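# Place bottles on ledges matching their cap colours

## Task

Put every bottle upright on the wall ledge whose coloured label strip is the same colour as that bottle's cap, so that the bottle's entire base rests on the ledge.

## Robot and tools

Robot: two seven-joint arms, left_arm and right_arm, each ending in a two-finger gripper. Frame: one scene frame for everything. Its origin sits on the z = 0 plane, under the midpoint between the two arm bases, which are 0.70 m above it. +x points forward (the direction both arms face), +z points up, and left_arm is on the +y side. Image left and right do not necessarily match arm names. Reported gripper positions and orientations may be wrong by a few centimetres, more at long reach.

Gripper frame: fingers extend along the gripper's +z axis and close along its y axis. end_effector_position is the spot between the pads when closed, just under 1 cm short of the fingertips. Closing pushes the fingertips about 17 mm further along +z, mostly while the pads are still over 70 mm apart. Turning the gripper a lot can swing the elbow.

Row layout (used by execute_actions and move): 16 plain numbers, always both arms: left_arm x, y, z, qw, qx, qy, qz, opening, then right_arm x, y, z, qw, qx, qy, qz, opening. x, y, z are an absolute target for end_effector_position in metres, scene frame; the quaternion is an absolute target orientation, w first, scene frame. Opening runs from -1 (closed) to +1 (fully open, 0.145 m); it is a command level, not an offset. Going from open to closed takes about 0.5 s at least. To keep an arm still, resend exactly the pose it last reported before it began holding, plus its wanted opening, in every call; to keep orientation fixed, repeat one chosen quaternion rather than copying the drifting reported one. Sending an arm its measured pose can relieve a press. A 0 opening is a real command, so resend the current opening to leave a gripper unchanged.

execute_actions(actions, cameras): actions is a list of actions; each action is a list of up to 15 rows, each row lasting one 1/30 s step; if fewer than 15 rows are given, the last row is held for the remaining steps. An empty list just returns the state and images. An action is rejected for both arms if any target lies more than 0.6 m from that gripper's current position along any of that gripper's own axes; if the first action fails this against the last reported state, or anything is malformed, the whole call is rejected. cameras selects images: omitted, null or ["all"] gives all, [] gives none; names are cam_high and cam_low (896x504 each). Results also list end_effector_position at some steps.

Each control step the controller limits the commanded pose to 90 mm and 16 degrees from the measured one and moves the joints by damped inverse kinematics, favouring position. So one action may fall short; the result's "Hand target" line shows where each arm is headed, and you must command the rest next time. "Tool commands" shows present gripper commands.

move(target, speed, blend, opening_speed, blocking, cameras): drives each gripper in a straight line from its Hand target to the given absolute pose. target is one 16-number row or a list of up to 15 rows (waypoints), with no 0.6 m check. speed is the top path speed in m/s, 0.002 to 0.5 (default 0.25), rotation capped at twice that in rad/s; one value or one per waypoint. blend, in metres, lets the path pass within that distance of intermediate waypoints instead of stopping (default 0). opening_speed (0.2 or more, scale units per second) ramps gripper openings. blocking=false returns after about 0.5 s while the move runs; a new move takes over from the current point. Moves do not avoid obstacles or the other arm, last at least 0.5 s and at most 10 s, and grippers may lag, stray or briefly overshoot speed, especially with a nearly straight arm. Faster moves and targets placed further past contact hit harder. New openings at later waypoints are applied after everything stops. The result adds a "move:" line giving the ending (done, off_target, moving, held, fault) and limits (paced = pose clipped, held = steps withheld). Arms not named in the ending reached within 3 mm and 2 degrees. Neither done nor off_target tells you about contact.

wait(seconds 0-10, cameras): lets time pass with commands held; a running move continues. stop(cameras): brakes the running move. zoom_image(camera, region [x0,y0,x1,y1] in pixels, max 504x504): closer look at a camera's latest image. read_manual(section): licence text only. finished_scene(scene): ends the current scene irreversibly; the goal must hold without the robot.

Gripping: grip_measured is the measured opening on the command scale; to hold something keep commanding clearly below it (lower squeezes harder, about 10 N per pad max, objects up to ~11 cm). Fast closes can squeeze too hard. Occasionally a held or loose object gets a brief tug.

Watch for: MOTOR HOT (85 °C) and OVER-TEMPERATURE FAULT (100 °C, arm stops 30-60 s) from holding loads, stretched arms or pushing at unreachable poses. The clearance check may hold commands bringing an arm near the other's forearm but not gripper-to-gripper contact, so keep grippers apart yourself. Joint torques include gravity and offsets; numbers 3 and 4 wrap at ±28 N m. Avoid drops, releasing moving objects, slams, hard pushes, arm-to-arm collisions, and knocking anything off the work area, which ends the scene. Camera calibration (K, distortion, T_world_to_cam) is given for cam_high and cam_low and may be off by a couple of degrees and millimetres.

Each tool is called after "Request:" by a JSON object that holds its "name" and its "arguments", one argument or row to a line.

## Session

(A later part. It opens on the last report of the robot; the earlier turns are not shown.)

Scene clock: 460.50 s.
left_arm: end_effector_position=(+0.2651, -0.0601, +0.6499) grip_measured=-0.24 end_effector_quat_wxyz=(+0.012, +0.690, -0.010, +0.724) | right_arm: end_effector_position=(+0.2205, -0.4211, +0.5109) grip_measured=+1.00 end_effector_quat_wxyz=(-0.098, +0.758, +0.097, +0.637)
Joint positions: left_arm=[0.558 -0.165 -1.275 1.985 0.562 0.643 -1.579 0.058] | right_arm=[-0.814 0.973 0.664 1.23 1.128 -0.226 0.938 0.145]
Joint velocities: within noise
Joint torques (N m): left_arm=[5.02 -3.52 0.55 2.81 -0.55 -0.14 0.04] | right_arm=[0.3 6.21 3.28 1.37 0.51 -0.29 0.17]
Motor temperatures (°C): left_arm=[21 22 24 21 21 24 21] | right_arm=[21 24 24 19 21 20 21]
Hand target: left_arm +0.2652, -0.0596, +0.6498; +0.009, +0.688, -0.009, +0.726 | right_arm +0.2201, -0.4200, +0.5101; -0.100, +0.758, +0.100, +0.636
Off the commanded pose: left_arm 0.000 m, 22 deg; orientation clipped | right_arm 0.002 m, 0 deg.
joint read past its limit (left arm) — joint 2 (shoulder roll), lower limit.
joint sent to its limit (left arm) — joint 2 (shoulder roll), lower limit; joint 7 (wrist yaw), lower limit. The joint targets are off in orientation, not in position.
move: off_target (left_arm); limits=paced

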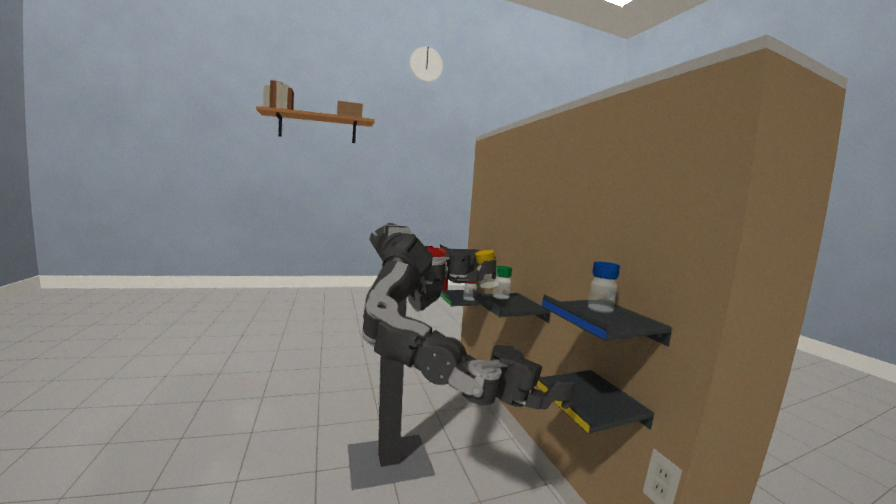

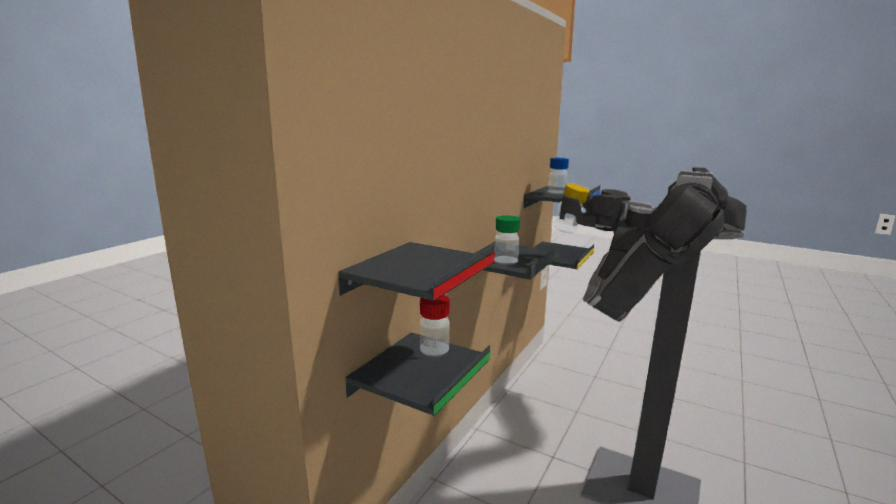

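Request:
{"name": "move", "arguments": {
  "target": [
    [0.275,-0.05,0.65,0.1664,0.74,-0.1983,0.6209,-0.7,0.22,-0.42,0.51,-0.1,0.7595,0.1,0.6373,1],
    [0.34,-0.07,0.655,0.1664,0.74,-0.1983,0.6209,-0.7,0.22,-0.42,0.51,-0.1,0.7595,0.1,0.6373,1]
  ],
  "speed": 0.1
}}

Request:
{"name": "zoom_image", "arguments": {
  "camera": "cam_high",
  "region": [420, 200, 580, 340]
}}

Request:
{"name": "zoom_image", "arguments": {
  "camera": "cam_low",
  "region": [460, 160, 660, 300]
}}

Scene clock: 474.60 s.
left_arm: end_effector_position=(+0.3405, -0.0689, +0.6530) grip_measured=-0.24 end_effector_quat_wxyz=(+0.163, +0.743, -0.199, +0.618) | right_arm: end_effector_position=(+0.2205, -0.4211, +0.5109) grip_measured=+1.00 end_effector_quat_wxyz=(-0.098, +0.758, +0.097, +0.637)
Joint positions: left_arm=[0.923 0.166 -0.991 1.936 1.215 0.685 -1.001 0.058] | right_arm=[-0.814 0.973 0.664 1.23 1.128 -0.226 0.938 0.145]
Joint velocities: within noise
Joint torques (N m): left_arm=[8.24 -1.73 2.24 2.86 -0.39 -0.62 0.21] | right_arm=[0.44 6.08 3.33 1.5 0.53 -0.28 0.16]
Motor temperatures (°C): left_arm=[22 22 24 21 22 24 21] | right_arm=[21 25 24 19 21 20 21]
Hand target: left_arm +0.3401, -0.0699, +0.6550; +0.166, +0.740, -0.198, +0.621 | right_arm +0.2201, -0.4200, +0.5101; -0.100, +0.758, +0.100, +0.636
Off the commanded pose: left_arm 0.002 m, 1 deg | right_arm 0.002 m, 0 deg.
move: done

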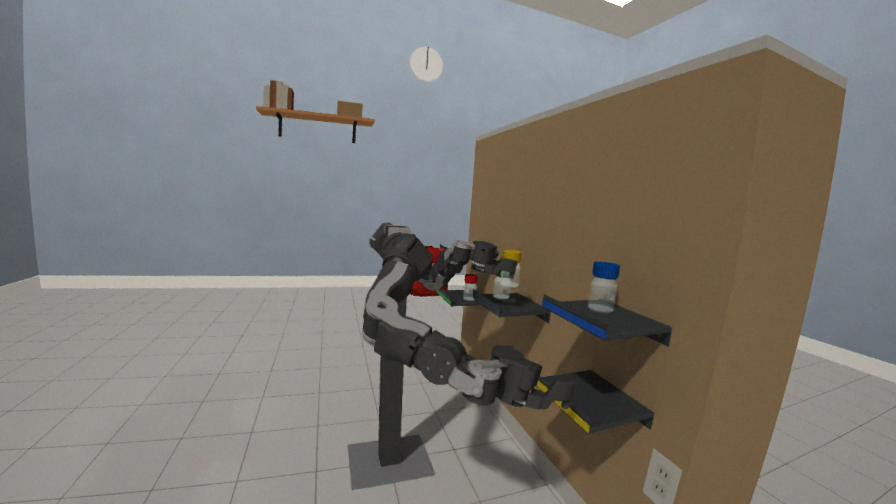

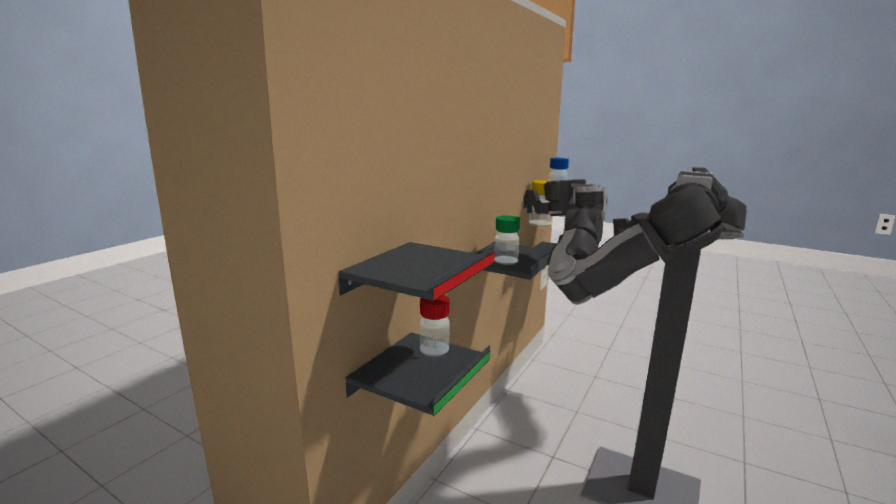

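Scaled by 3.150 from the camera's 896x504 image, which has a finer 1280x720 frame.

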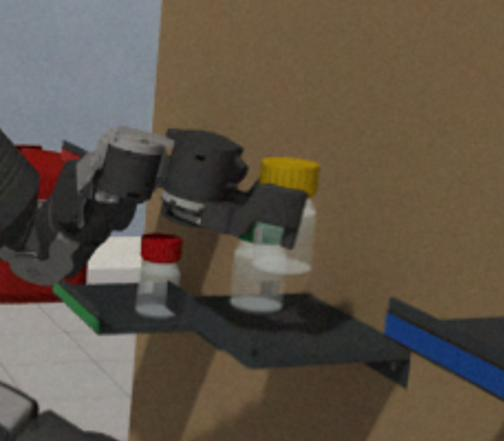

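Scaled by 2.520 from the camera's 896x504 image, which has a finer 1280x720 frame.

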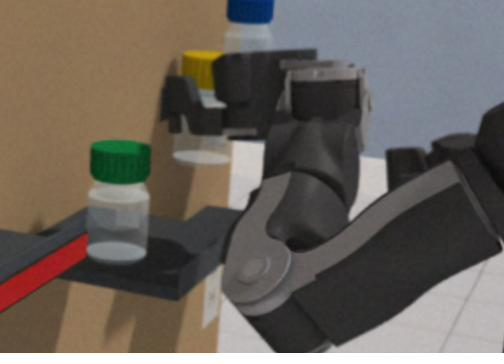

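Request:
{"name": "move", "arguments": {
  "target": [
    [0.392,-0.08,0.65,0.1664,0.74,-0.1983,0.6209,-0.7,0.22,-0.42,0.51,-0.1,0.7595,0.1,0.6373,1],
    [0.392,-0.08,0.61,0.1664,0.74,-0.1983,0.6209,-0.7,0.22,-0.42,0.51,-0.1,0.7595,0.1,0.6373,1]
  ],
  "speed": 0.1
}}

Request:
{"name": "zoom_image", "arguments": {
  "camera": "cam_high",
  "region": [420, 200, 580, 340]
}}

Request:
{"name": "zoom_image", "arguments": {
  "camera": "cam_low",
  "region": [460, 160, 660, 300]
}}

Scene clock: 486.70 s.
left_arm: end_effector_position=(+0.3916, -0.0797, +0.6080) grip_measured=-0.24 end_effector_quat_wxyz=(+0.165, +0.743, -0.199, +0.617) | right_arm: end_effector_position=(+0.2205, -0.4211, +0.5109) grip_measured=+1.00 end_effector_quat_wxyz=(-0.098, +0.758, +0.097, +0.637)
Joint positions: left_arm=[0.949 0.169 -1.091 1.616 1.065 0.463 -0.715 0.058] | right_arm=[-0.814 0.973 0.664 1.23 1.128 -0.226 0.938 0.145]
Joint velocities: within noise
Joint torques (N m): left_arm=[9.45 -1.38 2.61 3.12 -0.35 -0.79 0.23] | right_arm=[0.12 6.05 3.19 1.5 0.54 -0.31 0.17]
Motor temperatures (°C): left_arm=[23 22 24 21 22 24 21] | right_arm=[21 25 24 19 21 20 21]
Hand target: left_arm +0.3920, -0.0800, +0.6100; +0.166, +0.740, -0.198, +0.621 | right_arm +0.2201, -0.4200, +0.5101; -0.100, +0.758, +0.100, +0.636
Off the commanded pose: left_arm 0.002 m, 1 deg | right_arm 0.002 m, 0 deg.
move: done

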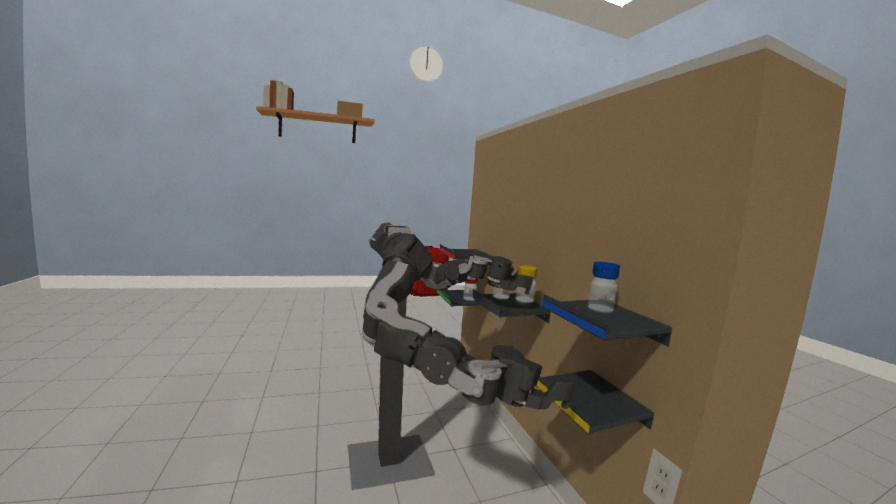

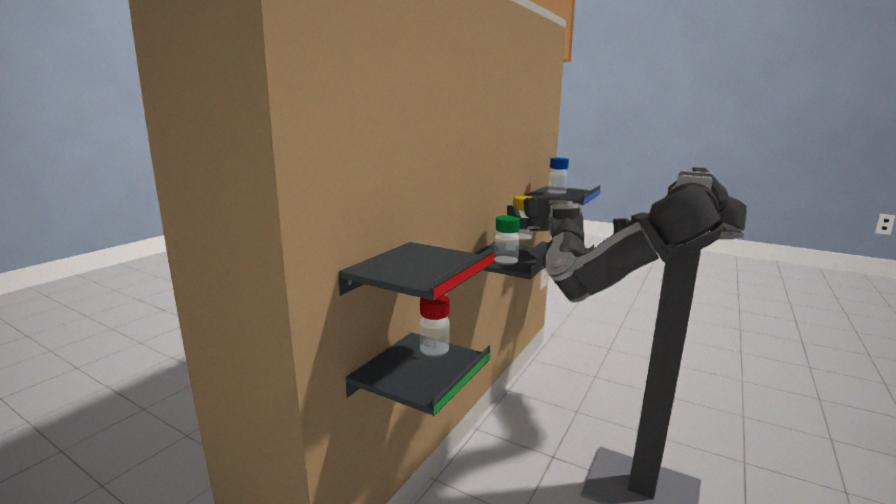

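Scaled by 3.150 from the camera's 896x504 image, which has a finer 1280x720 frame.

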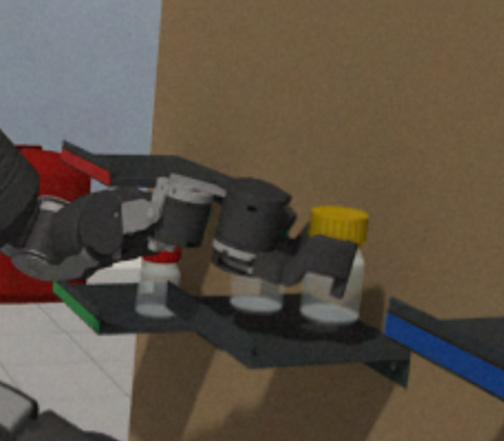

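Scaled by 2.520 from the camera's 896x504 image, which has a finer 1280x720 frame.

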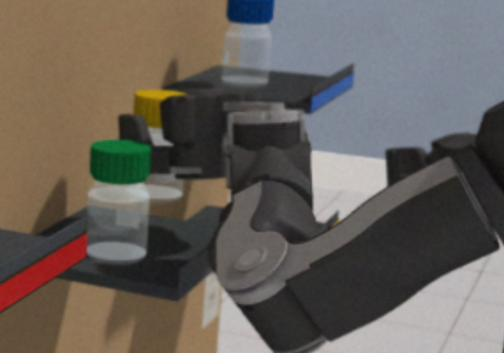

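Request:
{"name": "move", "arguments": {
  "target": [
    [0.392,-0.075,0.595,0.1664,0.74,-0.1983,0.6209,-0.7,0.22,-0.42,0.51,-0.1,0.7595,0.1,0.6373,1]
  ],
  "speed": 0.05
}}

Request:
{"name": "zoom_image", "arguments": {
  "camera": "cam_high",
  "region": [420, 200, 580, 340]
}}

Request:
{"name": "zoom_image", "arguments": {
  "camera": "cam_low",
  "region": [460, 160, 660, 300]
}}

Scene clock: 500.90 s.
left_arm: end_effector_position=(+0.3919, -0.0747, +0.5954) grip_measured=-0.24 end_effector_quat_wxyz=(+0.165, +0.742, -0.198, +0.619) | right_arm: end_effector_position=(+0.2205, -0.4211, +0.5109) grip_measured=+1.00 end_effector_quat_wxyz=(-0.098, +0.758, +0.097, +0.637)
Joint positions: left_arm=[0.921 0.198 -1.112 1.613 1.039 0.416 -0.689 0.058] | right_arm=[-0.814 0.973 0.664 1.23 1.128 -0.226 0.938 0.145]
Joint velocities: within noise
Joint torques (N m): left_arm=[8.53 -1.17 2.18 2.92 -0.35 -0.81 0.23] | right_arm=[0.25 6.26 3.32 1.54 0.52 -0.29 0.17]
Motor temperatures (°C): left_arm=[25 22 24 21 22 25 21] | right_arm=[21 25 24 19 21 20 21]
Hand target: left_arm +0.3920, -0.0750, +0.5950; +0.166, +0.740, -0.198, +0.621 | right_arm +0.2201, -0.4200, +0.5101; -0.100, +0.758, +0.100, +0.636
Off the commanded pose: left_arm 0.001 m, 0 deg | right_arm 0.002 m, 0 deg.
move: done

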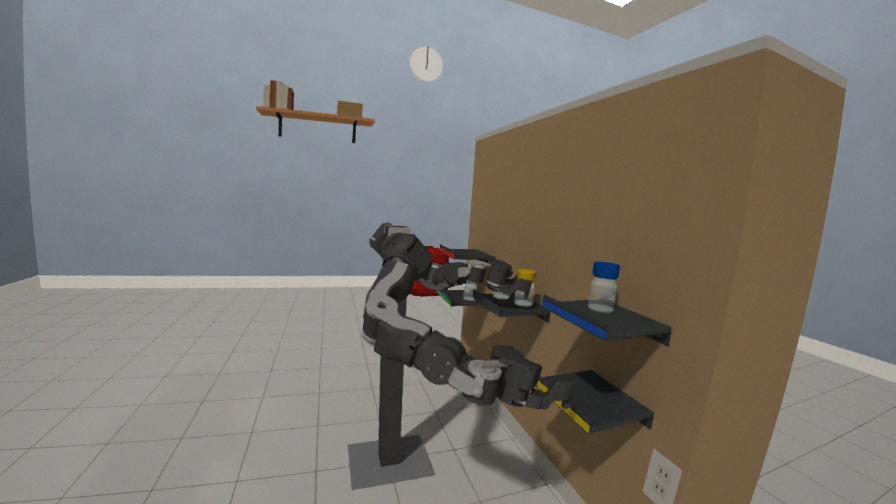

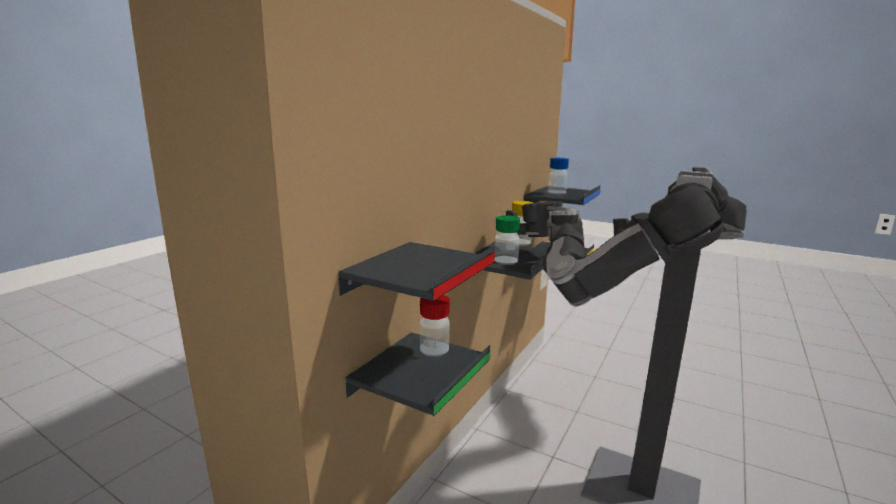

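Scaled by 3.150 from the camera's 896x504 image, which has a finer 1280x720 frame.

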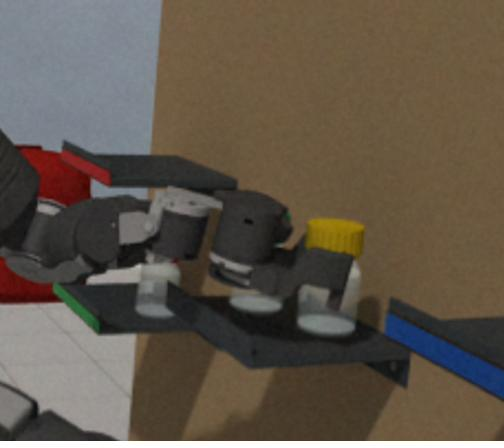

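Scaled by 2.520 from the camera's 896x504 image, which has a finer 1280x720 frame.

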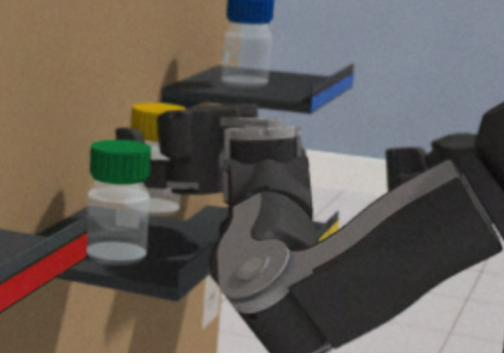

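Request:
{"name": "move", "arguments": {
  "target": [0.392,-0.075,0.589,0.1664,0.74,-0.1983,0.6209,-0.7,0.22,-0.42,0.51,-0.1,0.7595,0.1,0.6373,1],
  "speed": 0.04,
  "cameras": []
}}

Request:
{"name": "move", "arguments": {
  "target": [0.392,-0.075,0.585,0.1664,0.74,-0.1983,0.6209,-0.7,0.22,-0.42,0.51,-0.1,0.7595,0.1,0.6373,1],
  "speed": 0.03,
  "cameras": []
}}

Request:
{"name": "move", "arguments": {
  "target": [0.392,-0.075,0.581,0.1664,0.74,-0.1983,0.6209,-0.7,0.22,-0.42,0.51,-0.1,0.7595,0.1,0.6373,1],
  "speed": 0.03
}}

Request:
{"name": "zoom_image", "arguments": {
  "camera": "cam_high",
  "region": [420, 200, 580, 340]
}}

Request:
{"name": "zoom_image", "arguments": {
  "camera": "cam_low",
  "region": [460, 160, 660, 300]
}}

Scene clock: 515.10 s.
left_arm: end_effector_position=(+0.3917, -0.0752, +0.5903) grip_measured=-0.24 end_effector_quat_wxyz=(+0.166, +0.741, -0.198, +0.620) | right_arm: end_effector_position=(+0.2205, -0.4211, +0.5109) grip_measured=+1.00 end_effector_quat_wxyz=(-0.098, +0.758, +0.097, +0.637)
Joint positions: left_arm=[0.912 0.2 -1.123 1.604 1.028 0.395 -0.681 0.058] | right_arm=[-0.814 0.973 0.664 1.23 1.128 -0.226 0.938 0.145]
Joint velocities: within noise
Joint torques (N m): left_arm=[8.24 -0.94 2.09 2.81 -0.35 -0.82 0.23] | right_arm=[0.17 6.16 3.29 1.51 0.54 -0.33 0.19]
Motor temperatures (°C): left_arm=[25 22 24 21 22 25 21] | right_arm=[21 25 24 19 21 20 21]
Hand target: left_arm +0.3920, -0.0750, +0.5890; +0.166, +0.740, -0.198, +0.621 | right_arm +0.2201, -0.4200, +0.5101; -0.100, +0.758, +0.100, +0.636
Off the commanded pose: left_arm 0.001 m, 0 deg | right_arm 0.002 m, 0 deg.
move: done
No camera images: "cameras" was empty.

Scene clock: 515.80 s.
left_arm: end_effector_position=(+0.3918, -0.0752, +0.5864) grip_measured=-0.24 end_effector_quat_wxyz=(+0.166, +0.741, -0.198, +0.620) | right_arm: end_effector_position=(+0.2205, -0.4211, +0.5109) grip_measured=+1.00 end_effector_quat_wxyz=(-0.098, +0.758, +0.097, +0.637)
Joint positions: left_arm=[0.906 0.202 -1.131 1.597 1.021 0.382 -0.676 0.058] | right_arm=[-0.814 0.973 0.664 1.23 1.128 -0.226 0.938 0.145]
Joint velocities: within noise
Joint torques (N m): left_arm=[8.16 -0.96 2.06 2.84 -0.35 -0.79 0.23] | right_arm=[0.09 6.18 3.22 1.51 0.5 -0.29 0.17]
Motor temperatures (°C): left_arm=[25 22 24 21 22 25 21] | right_arm=[21 25 24 19 21 20 21]
Hand target: left_arm +0.3920, -0.0750, +0.5849; +0.166, +0.740, -0.198, +0.621 | right_arm +0.2201, -0.4200, +0.5101; -0.100, +0.758, +0.100, +0.636
Off the commanded pose: left_arm 0.001 m, 0 deg | right_arm 0.002 m, 0 deg.
move: done
No camera images: "cameras" was empty.

Scene clock: 516.50 s.
left_arm: end_effector_position=(+0.3919, -0.0751, +0.5824) grip_measured=-0.24 end_effector_quat_wxyz=(+0.166, +0.741, -0.198, +0.620) | right_arm: end_effector_position=(+0.2205, -0.4211, +0.5109) grip_measured=+1.00 end_effector_quat_wxyz=(-0.098, +0.758, +0.097, +0.637)
Joint positions: left_arm=[0.9 0.204 -1.14 1.59 1.014 0.368 -0.671 0.058] | right_arm=[-0.814 0.973 0.664 1.23 1.128 -0.226 0.938 0.145]
Joint velocities: within noise
Joint torques (N m): left_arm=[8.16 -0.96 2.04 2.85 -0.34 -0.82 0.23] | right_arm=[0.33 6.29 3.19 1.52 0.53 -0.29 0.2]
Motor temperatures (°C): left_arm=[25 22 24 21 22 25 21] | right_arm=[21 25 24 19 21 20 21]
Hand target: left_arm +0.3920, -0.0750, +0.5809; +0.166, +0.740, -0.198, +0.621 | right_arm +0.2201, -0.4200, +0.5101; -0.100, +0.758, +0.100, +0.636
Off the commanded pose: left_arm 0.001 m, 0 deg | right_arm 0.002 m, 0 deg.
move: done

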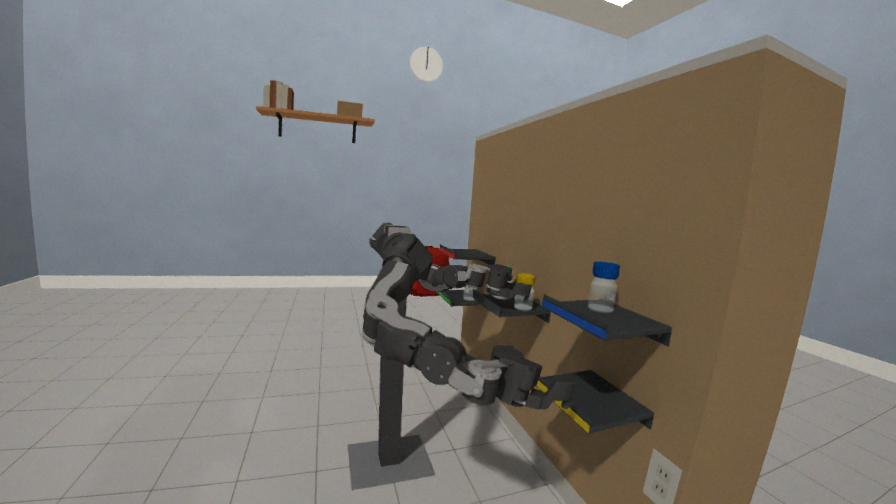

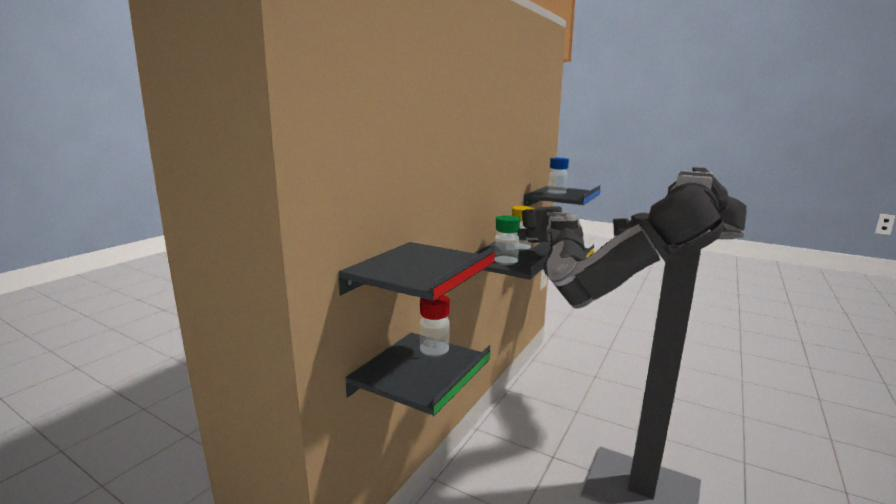

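Scaled by 3.150 from the camera's 896x504 image, which has a finer 1280x720 frame.

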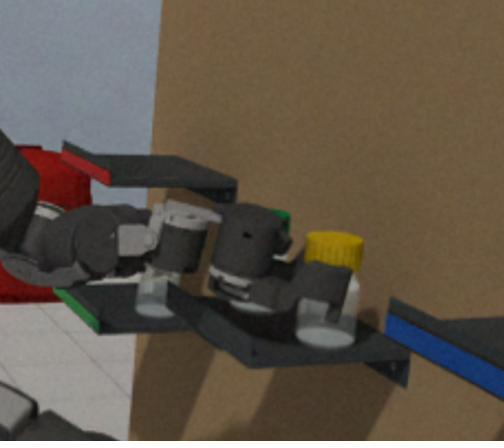

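Scaled by 2.520 from the camera's 896x504 image, which has a finer 1280x720 frame.

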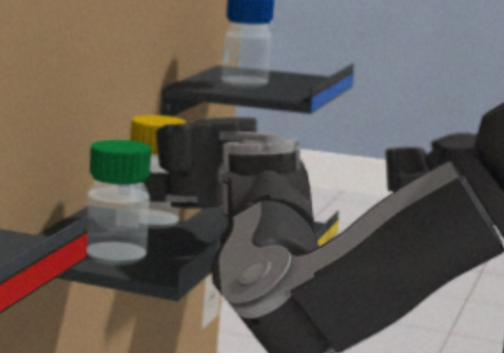

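Request:
{"name": "move", "arguments": {
  "target": [0.394,-0.058,0.577,0.1664,0.74,-0.1983,0.6209,-0.7,0.22,-0.42,0.51,-0.1,0.7595,0.1,0.6373,1],
  "speed": 0.03,
  "cameras": []
}}

Request:
{"name": "move", "arguments": {
  "target": [0.394,-0.058,0.573,0.1664,0.74,-0.1983,0.6209,-0.7,0.22,-0.42,0.51,-0.1,0.7595,0.1,0.6373,1],
  "speed": 0.03
}}

Request:
{"name": "zoom_image", "arguments": {
  "camera": "cam_high",
  "region": [420, 200, 580, 340]
}}

Request:
{"name": "zoom_image", "arguments": {
  "camera": "cam_low",
  "region": [460, 160, 660, 300]
}}

Scene clock: 533.87 s.
left_arm: end_effector_position=(+0.3956, -0.0579, +0.5823) grip_measured=-0.24 end_effector_quat_wxyz=(+0.166, +0.736, -0.195, +0.627) | right_arm: end_effector_position=(+0.2205, -0.4211, +0.5109) grip_measured=+1.00 end_effector_quat_wxyz=(-0.098, +0.758, +0.097, +0.637)
Joint positions: left_arm=[0.899 0.276 -1.14 1.619 1.02 0.332 -0.637 0.058] | right_arm=[-0.814 0.973 0.664 1.23 1.128 -0.226 0.938 0.145]
Joint velocities: within noise
Joint torques (N m): left_arm=[7.29 -0.36 1.77 3.48 -0.06 -0.43 0.16] | right_arm=[0.2 6.16 3.18 1.47 0.5 -0.3 0.19]
Motor temperatures (°C): left_arm=[25 22 24 21 22 25 21] | right_arm=[21 25 24 19 21 20 21]
Hand target: left_arm +0.3940, -0.0580, +0.5771; +0.166, +0.740, -0.198, +0.621 | right_arm +0.2201, -0.4200, +0.5101; -0.100, +0.758, +0.100, +0.636
Off the commanded pose: left_arm 0.006 m, 1 deg | right_arm 0.002 m, 0 deg.
move: off_target (left_arm)
No camera images: "cameras" was empty.

Scene clock: 534.60 s.
left_arm: end_effector_position=(+0.3952, -0.0580, +0.5822) grip_measured=-0.24 end_effector_quat_wxyz=(+0.168, +0.732, -0.194, +0.631) | right_arm: end_effector_position=(+0.2205, -0.4211, +0.5109) grip_measured=+1.00 end_effector_quat_wxyz=(-0.098, +0.758, +0.097, +0.637)
Joint positions: left_arm=[0.897 0.279 -1.148 1.618 1.015 0.312 -0.636 0.058] | right_arm=[-0.814 0.973 0.664 1.23 1.128 -0.226 0.938 0.145]
Joint velocities: within noise
Joint torques (N m): left_arm=[6.79 -0.41 1.21 2.1 -0.01 -0.3 0.22] | right_arm=[0.15 6.13 3.25 1.42 0.51 -0.29 0.18]
Motor temperatures (°C): left_arm=[25 22 24 21 22 25 21] | right_arm=[21 25 24 19 21 20 21]
Hand target: left_arm +0.3939, -0.0578, +0.5731; +0.166, +0.740, -0.198, +0.621 | right_arm +0.2201, -0.4200, +0.5101; -0.100, +0.758, +0.100, +0.636
Off the commanded pose: left_arm 0.009 m, 2 deg | right_arm 0.002 m, 0 deg.
move: off_target (left_arm)

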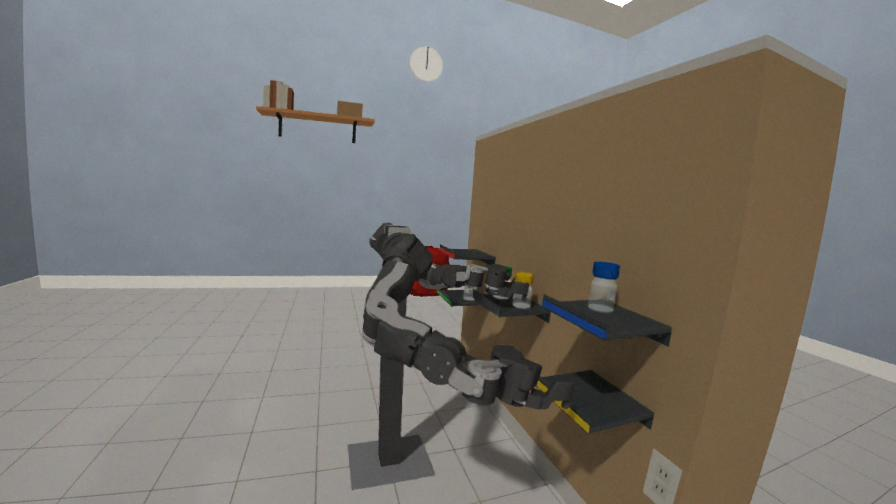

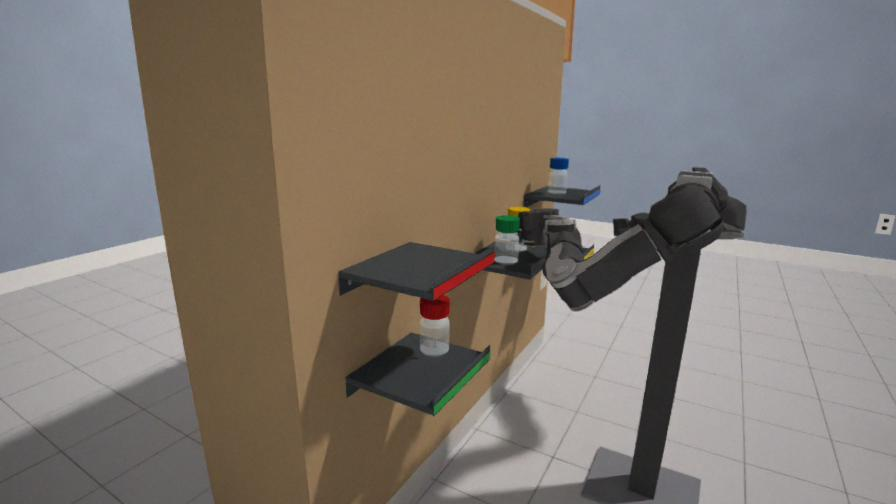

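Scaled by 3.150 from the camera's 896x504 image, which has a finer 1280x720 frame.

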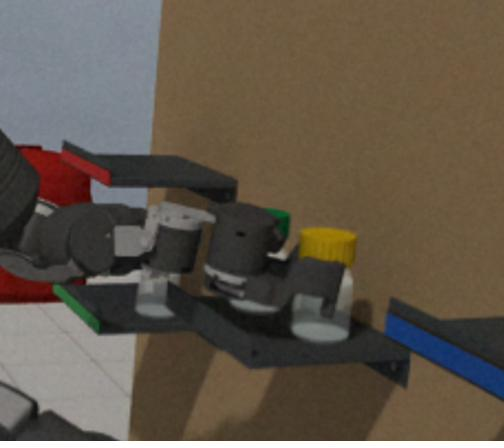

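Scaled by 2.520 from the camera's 896x504 image, which has a finer 1280x720 frame.

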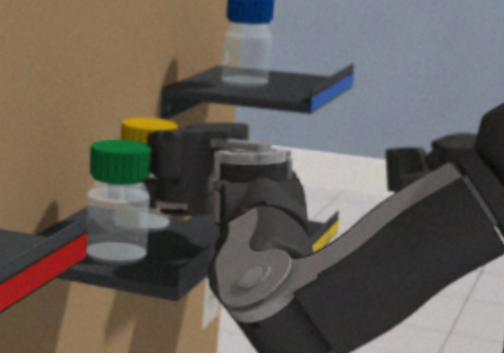

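Request:
{"name": "move", "arguments": {
  "target": [
    [0.394,-0.058,0.579,0.1664,0.74,-0.1983,0.6209,0.15,0.22,-0.42,0.51,-0.1,0.7595,0.1,0.6373,1],
    [0.346,-0.042,0.595,0.1664,0.74,-0.1983,0.6209,0.15,0.22,-0.42,0.51,-0.1,0.7595,0.1,0.6373,1]
  ],
  "speed": 0.05,
  "opening_speed": 0.6
}}

Request:
{"name": "zoom_image", "arguments": {
  "camera": "cam_high",
  "region": [420, 200, 580, 340]
}}

Request:
{"name": "zoom_image", "arguments": {
  "camera": "cam_low",
  "region": [460, 160, 660, 300]
}}

Scene clock: 557.83 s.
left_arm: end_effector_position=(+0.3458, -0.0433, +0.5968) grip_measured=+0.15 end_effector_quat_wxyz=(+0.169, +0.737, -0.199, +0.623) | right_arm: end_effector_position=(+0.2205, -0.4211, +0.5109) grip_measured=+1.00 end_effector_quat_wxyz=(-0.098, +0.758, +0.097, +0.637)
Joint positions: left_arm=[0.843 0.39 -1.144 1.932 1.09 0.413 -0.817 0.087] | right_arm=[-0.814 0.973 0.664 1.23 1.128 -0.226 0.938 0.145]
Joint velocities: within noise
Joint torques (N m): left_arm=[6.87 -0.15 2.48 3.32 -0.18 -0.41 -0.05] | right_arm=[0.22 6.13 3.15 1.5 0.52 -0.29 0.17]
Motor temperatures (°C): left_arm=[25 22 24 21 22 25 21] | right_arm=[21 25 24 19 21 20 21]
Hand target: left_arm +0.3460, -0.0421, +0.5949; +0.166, +0.740, -0.198, +0.621 | right_arm +0.2201, -0.4200, +0.5101; -0.100, +0.758, +0.100, +0.636
Off the commanded pose: left_arm 0.002 m, 0 deg | right_arm 0.002 m, 0 deg.
move: done

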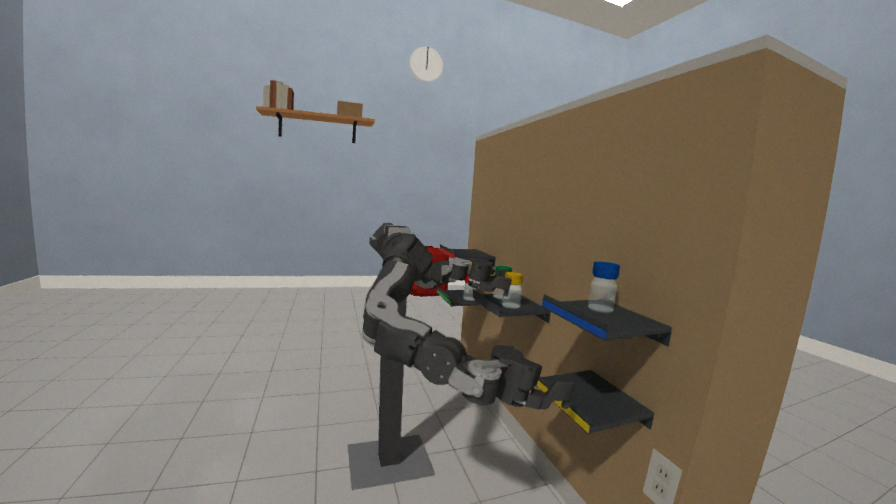

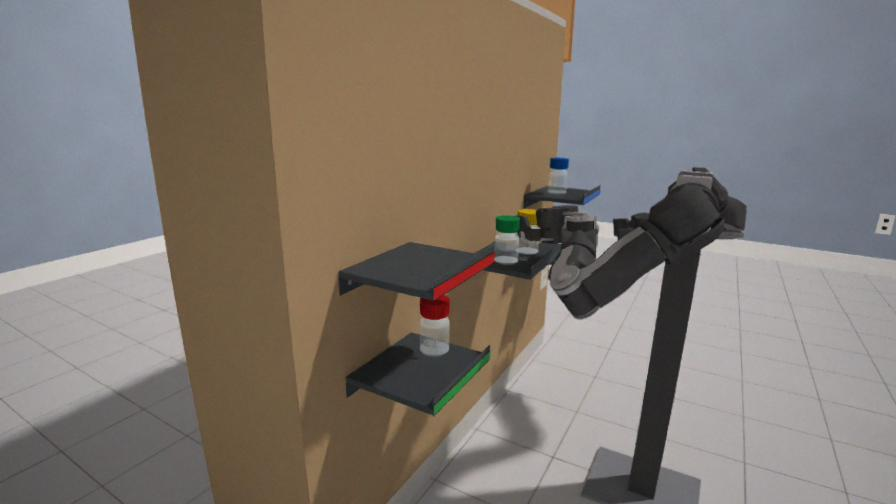

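Scaled by 3.150 from the camera's 896x504 image, which has a finer 1280x720 frame.

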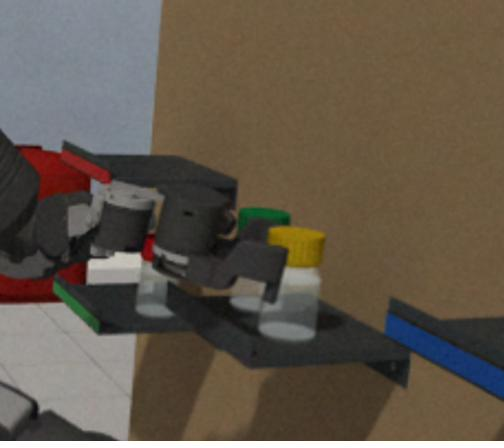

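Scaled by 2.520 from the camera's 896x504 image, which has a finer 1280x720 frame.

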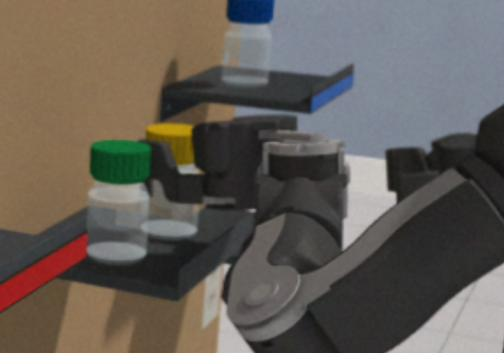

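Request:
{"name": "move", "arguments": {
  "target": [
    [0.346,-0.043,0.595,0.1664,0.74,-0.1983,0.6209,0.4,0.22,-0.42,0.51,-0.1,0.7595,0.1,0.6373,1]
  ],
  "speed": 0.05,
  "opening_speed": 0.4
}}

Request:
{"name": "zoom_image", "arguments": {
  "camera": "cam_high",
  "region": [440, 230, 560, 330]
}}

Request:
{"name": "zoom_image", "arguments": {
  "camera": "cam_low",
  "region": [480, 180, 600, 290]
}}

Scene clock: 579.93 s.
left_arm: end_effector_position=(+0.3458, -0.0434, +0.5969) grip_measured=+0.40 end_effector_quat_wxyz=(+0.169, +0.738, -0.199, +0.623) | right_arm: end_effector_position=(+0.2205, -0.4211, +0.5109) grip_measured=+1.00 end_effector_quat_wxyz=(-0.098, +0.758, +0.097, +0.637)
Joint positions: left_arm=[0.843 0.388 -1.144 1.932 1.091 0.413 -0.819 0.105] | right_arm=[-0.814 0.973 0.664 1.23 1.128 -0.226 0.938 0.145]
Joint velocities: within noise
Joint torques (N m): left_arm=[7.08 -0.78 2.22 2.8 -0.2 -0.4 -0.05] | right_arm=[0.36 6.18 3.14 1.51 0.53 -0.3 0.18]
Motor temperatures (°C): left_arm=[25 21 24 21 22 24 21] | right_arm=[21 25 24 19 21 20 21]
Hand target: left_arm +0.3460, -0.0429, +0.5949; +0.166, +0.740, -0.198, +0.621 | right_arm +0.2201, -0.4200, +0.5101; -0.100, +0.758, +0.100, +0.636
Off the commanded pose: left_arm 0.002 m, 0 deg | right_arm 0.002 m, 0 deg.
move: done

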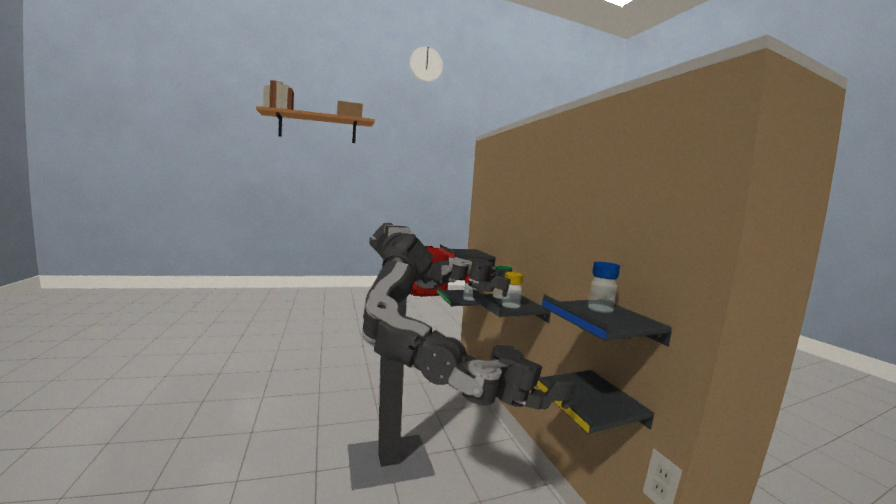

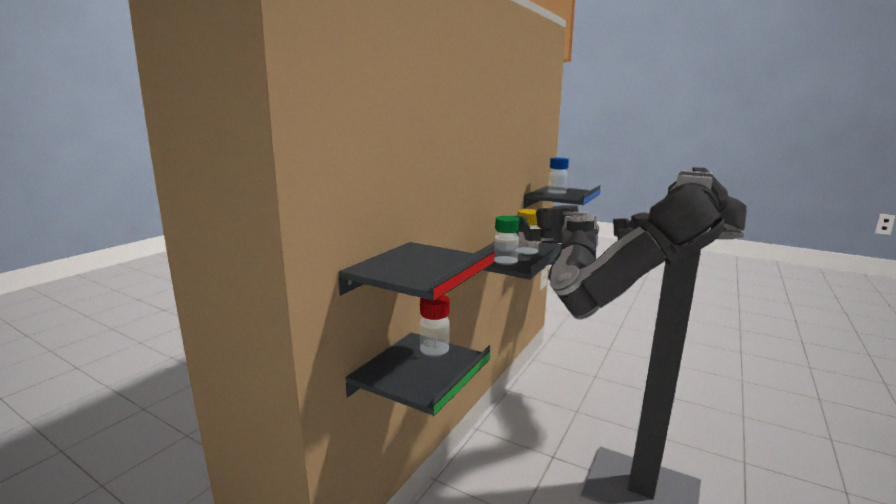

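Scaled by 4.200 from the camera's 896x504 image, which has a finer 1280x720 frame.

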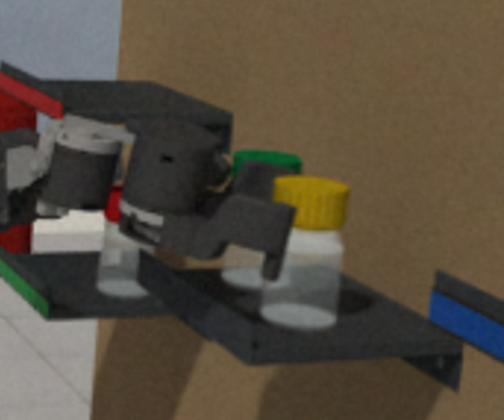

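Scaled by 4.200 from the camera's 896x504 image, which has a finer 1280x720 frame.

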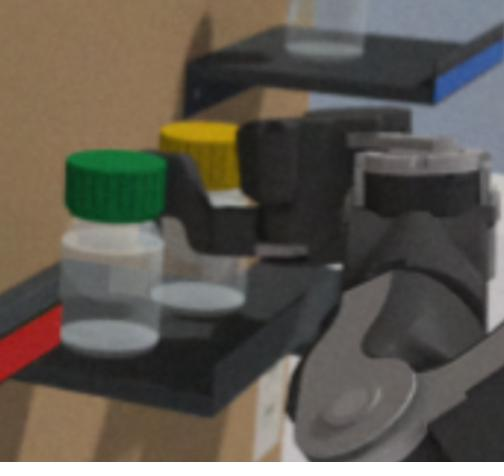

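Request:
{"name": "move", "arguments": {
  "target": [
    [0.346,-0.043,0.64,0.1664,0.74,-0.1983,0.6209,0.4,0.22,-0.42,0.51,-0.1,0.7595,0.1,0.6373,1]
  ],
  "speed": 0.05
}}

Request:
{"name": "zoom_image", "arguments": {
  "camera": "cam_high",
  "region": [440, 230, 560, 330]
}}

Request:
{"name": "zoom_image", "arguments": {
  "camera": "cam_low",
  "region": [480, 180, 600, 290]
}}

Scene clock: 590.87 s.
left_arm: end_effector_position=(+0.3461, -0.0433, +0.6404) grip_measured=+0.40 end_effector_quat_wxyz=(+0.168, +0.739, -0.198, +0.622) | right_arm: end_effector_position=(+0.2205, -0.4211, +0.5109) grip_measured=+1.00 end_effector_quat_wxyz=(-0.098, +0.758, +0.097, +0.637)
Joint positions: left_arm=[0.942 0.346 -1.048 1.98 1.243 0.556 -0.912 0.105] | right_arm=[-0.814 0.973 0.664 1.23 1.128 -0.226 0.938 0.145]
Joint velocities: within noise
Joint torques (N m): left_arm=[7.77 -0.7 2.56 2.88 -0.18 -0.34 -0.03] | right_arm=[0.33 6.05 3.22 1.59 0.52 -0.29 0.18]
Motor temperatures (°C): left_arm=[25 21 24 21 22 24 21] | right_arm=[21 25 24 19 21 20 21]
Hand target: left_arm +0.3460, -0.0430, +0.6400; +0.166, +0.740, -0.198, +0.621 | right_arm +0.2201, -0.4200, +0.5101; -0.100, +0.758, +0.100, +0.636
Off the commanded pose: left_arm 0.001 m, 0 deg | right_arm 0.002 m, 0 deg.
move: done

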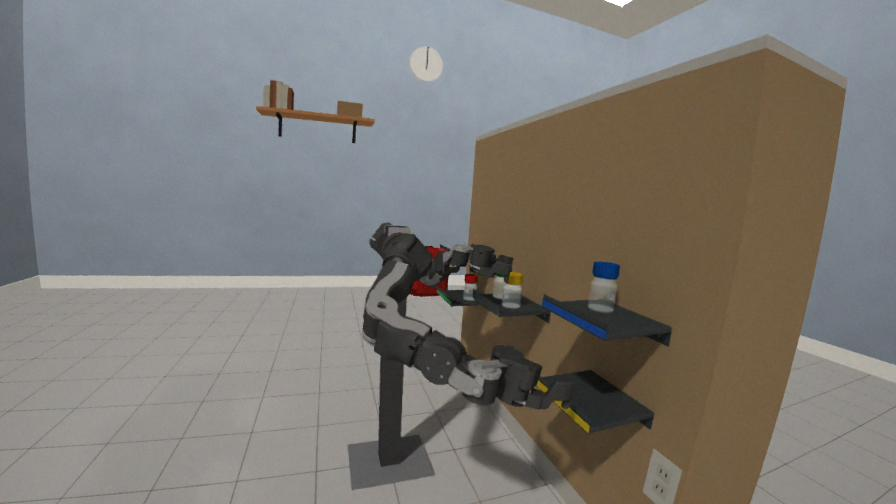

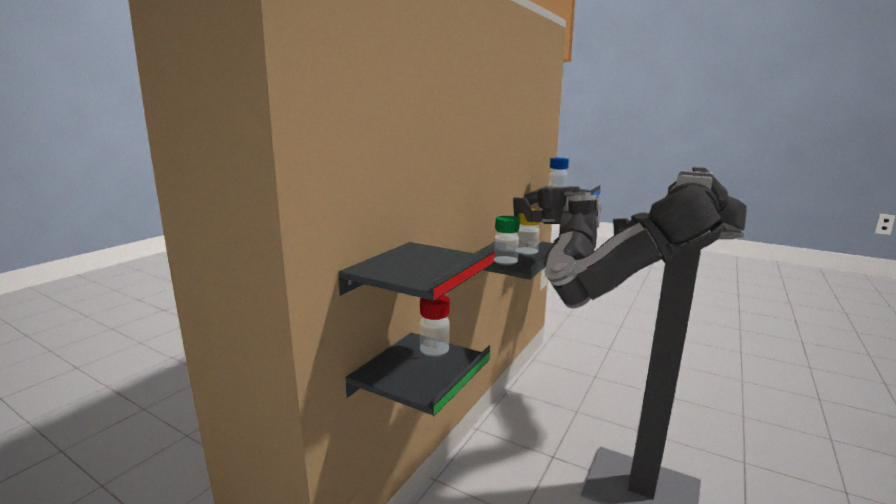

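Scaled by 4.200 from the camera's 896x504 image, which has a finer 1280x720 frame.

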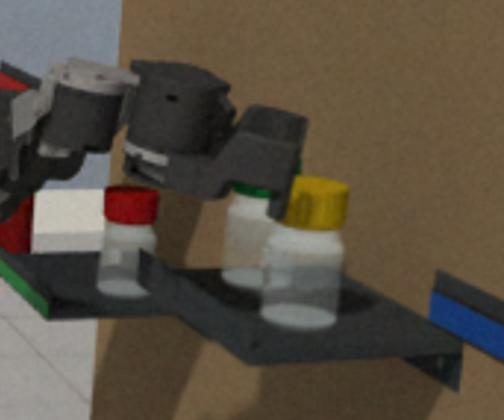

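Scaled by 4.200 from the camera's 896x504 image, which has a finer 1280x720 frame.

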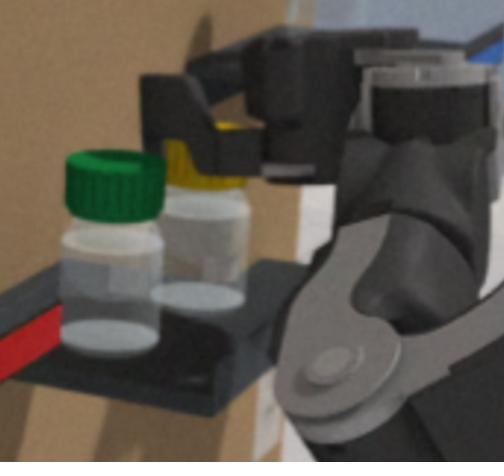

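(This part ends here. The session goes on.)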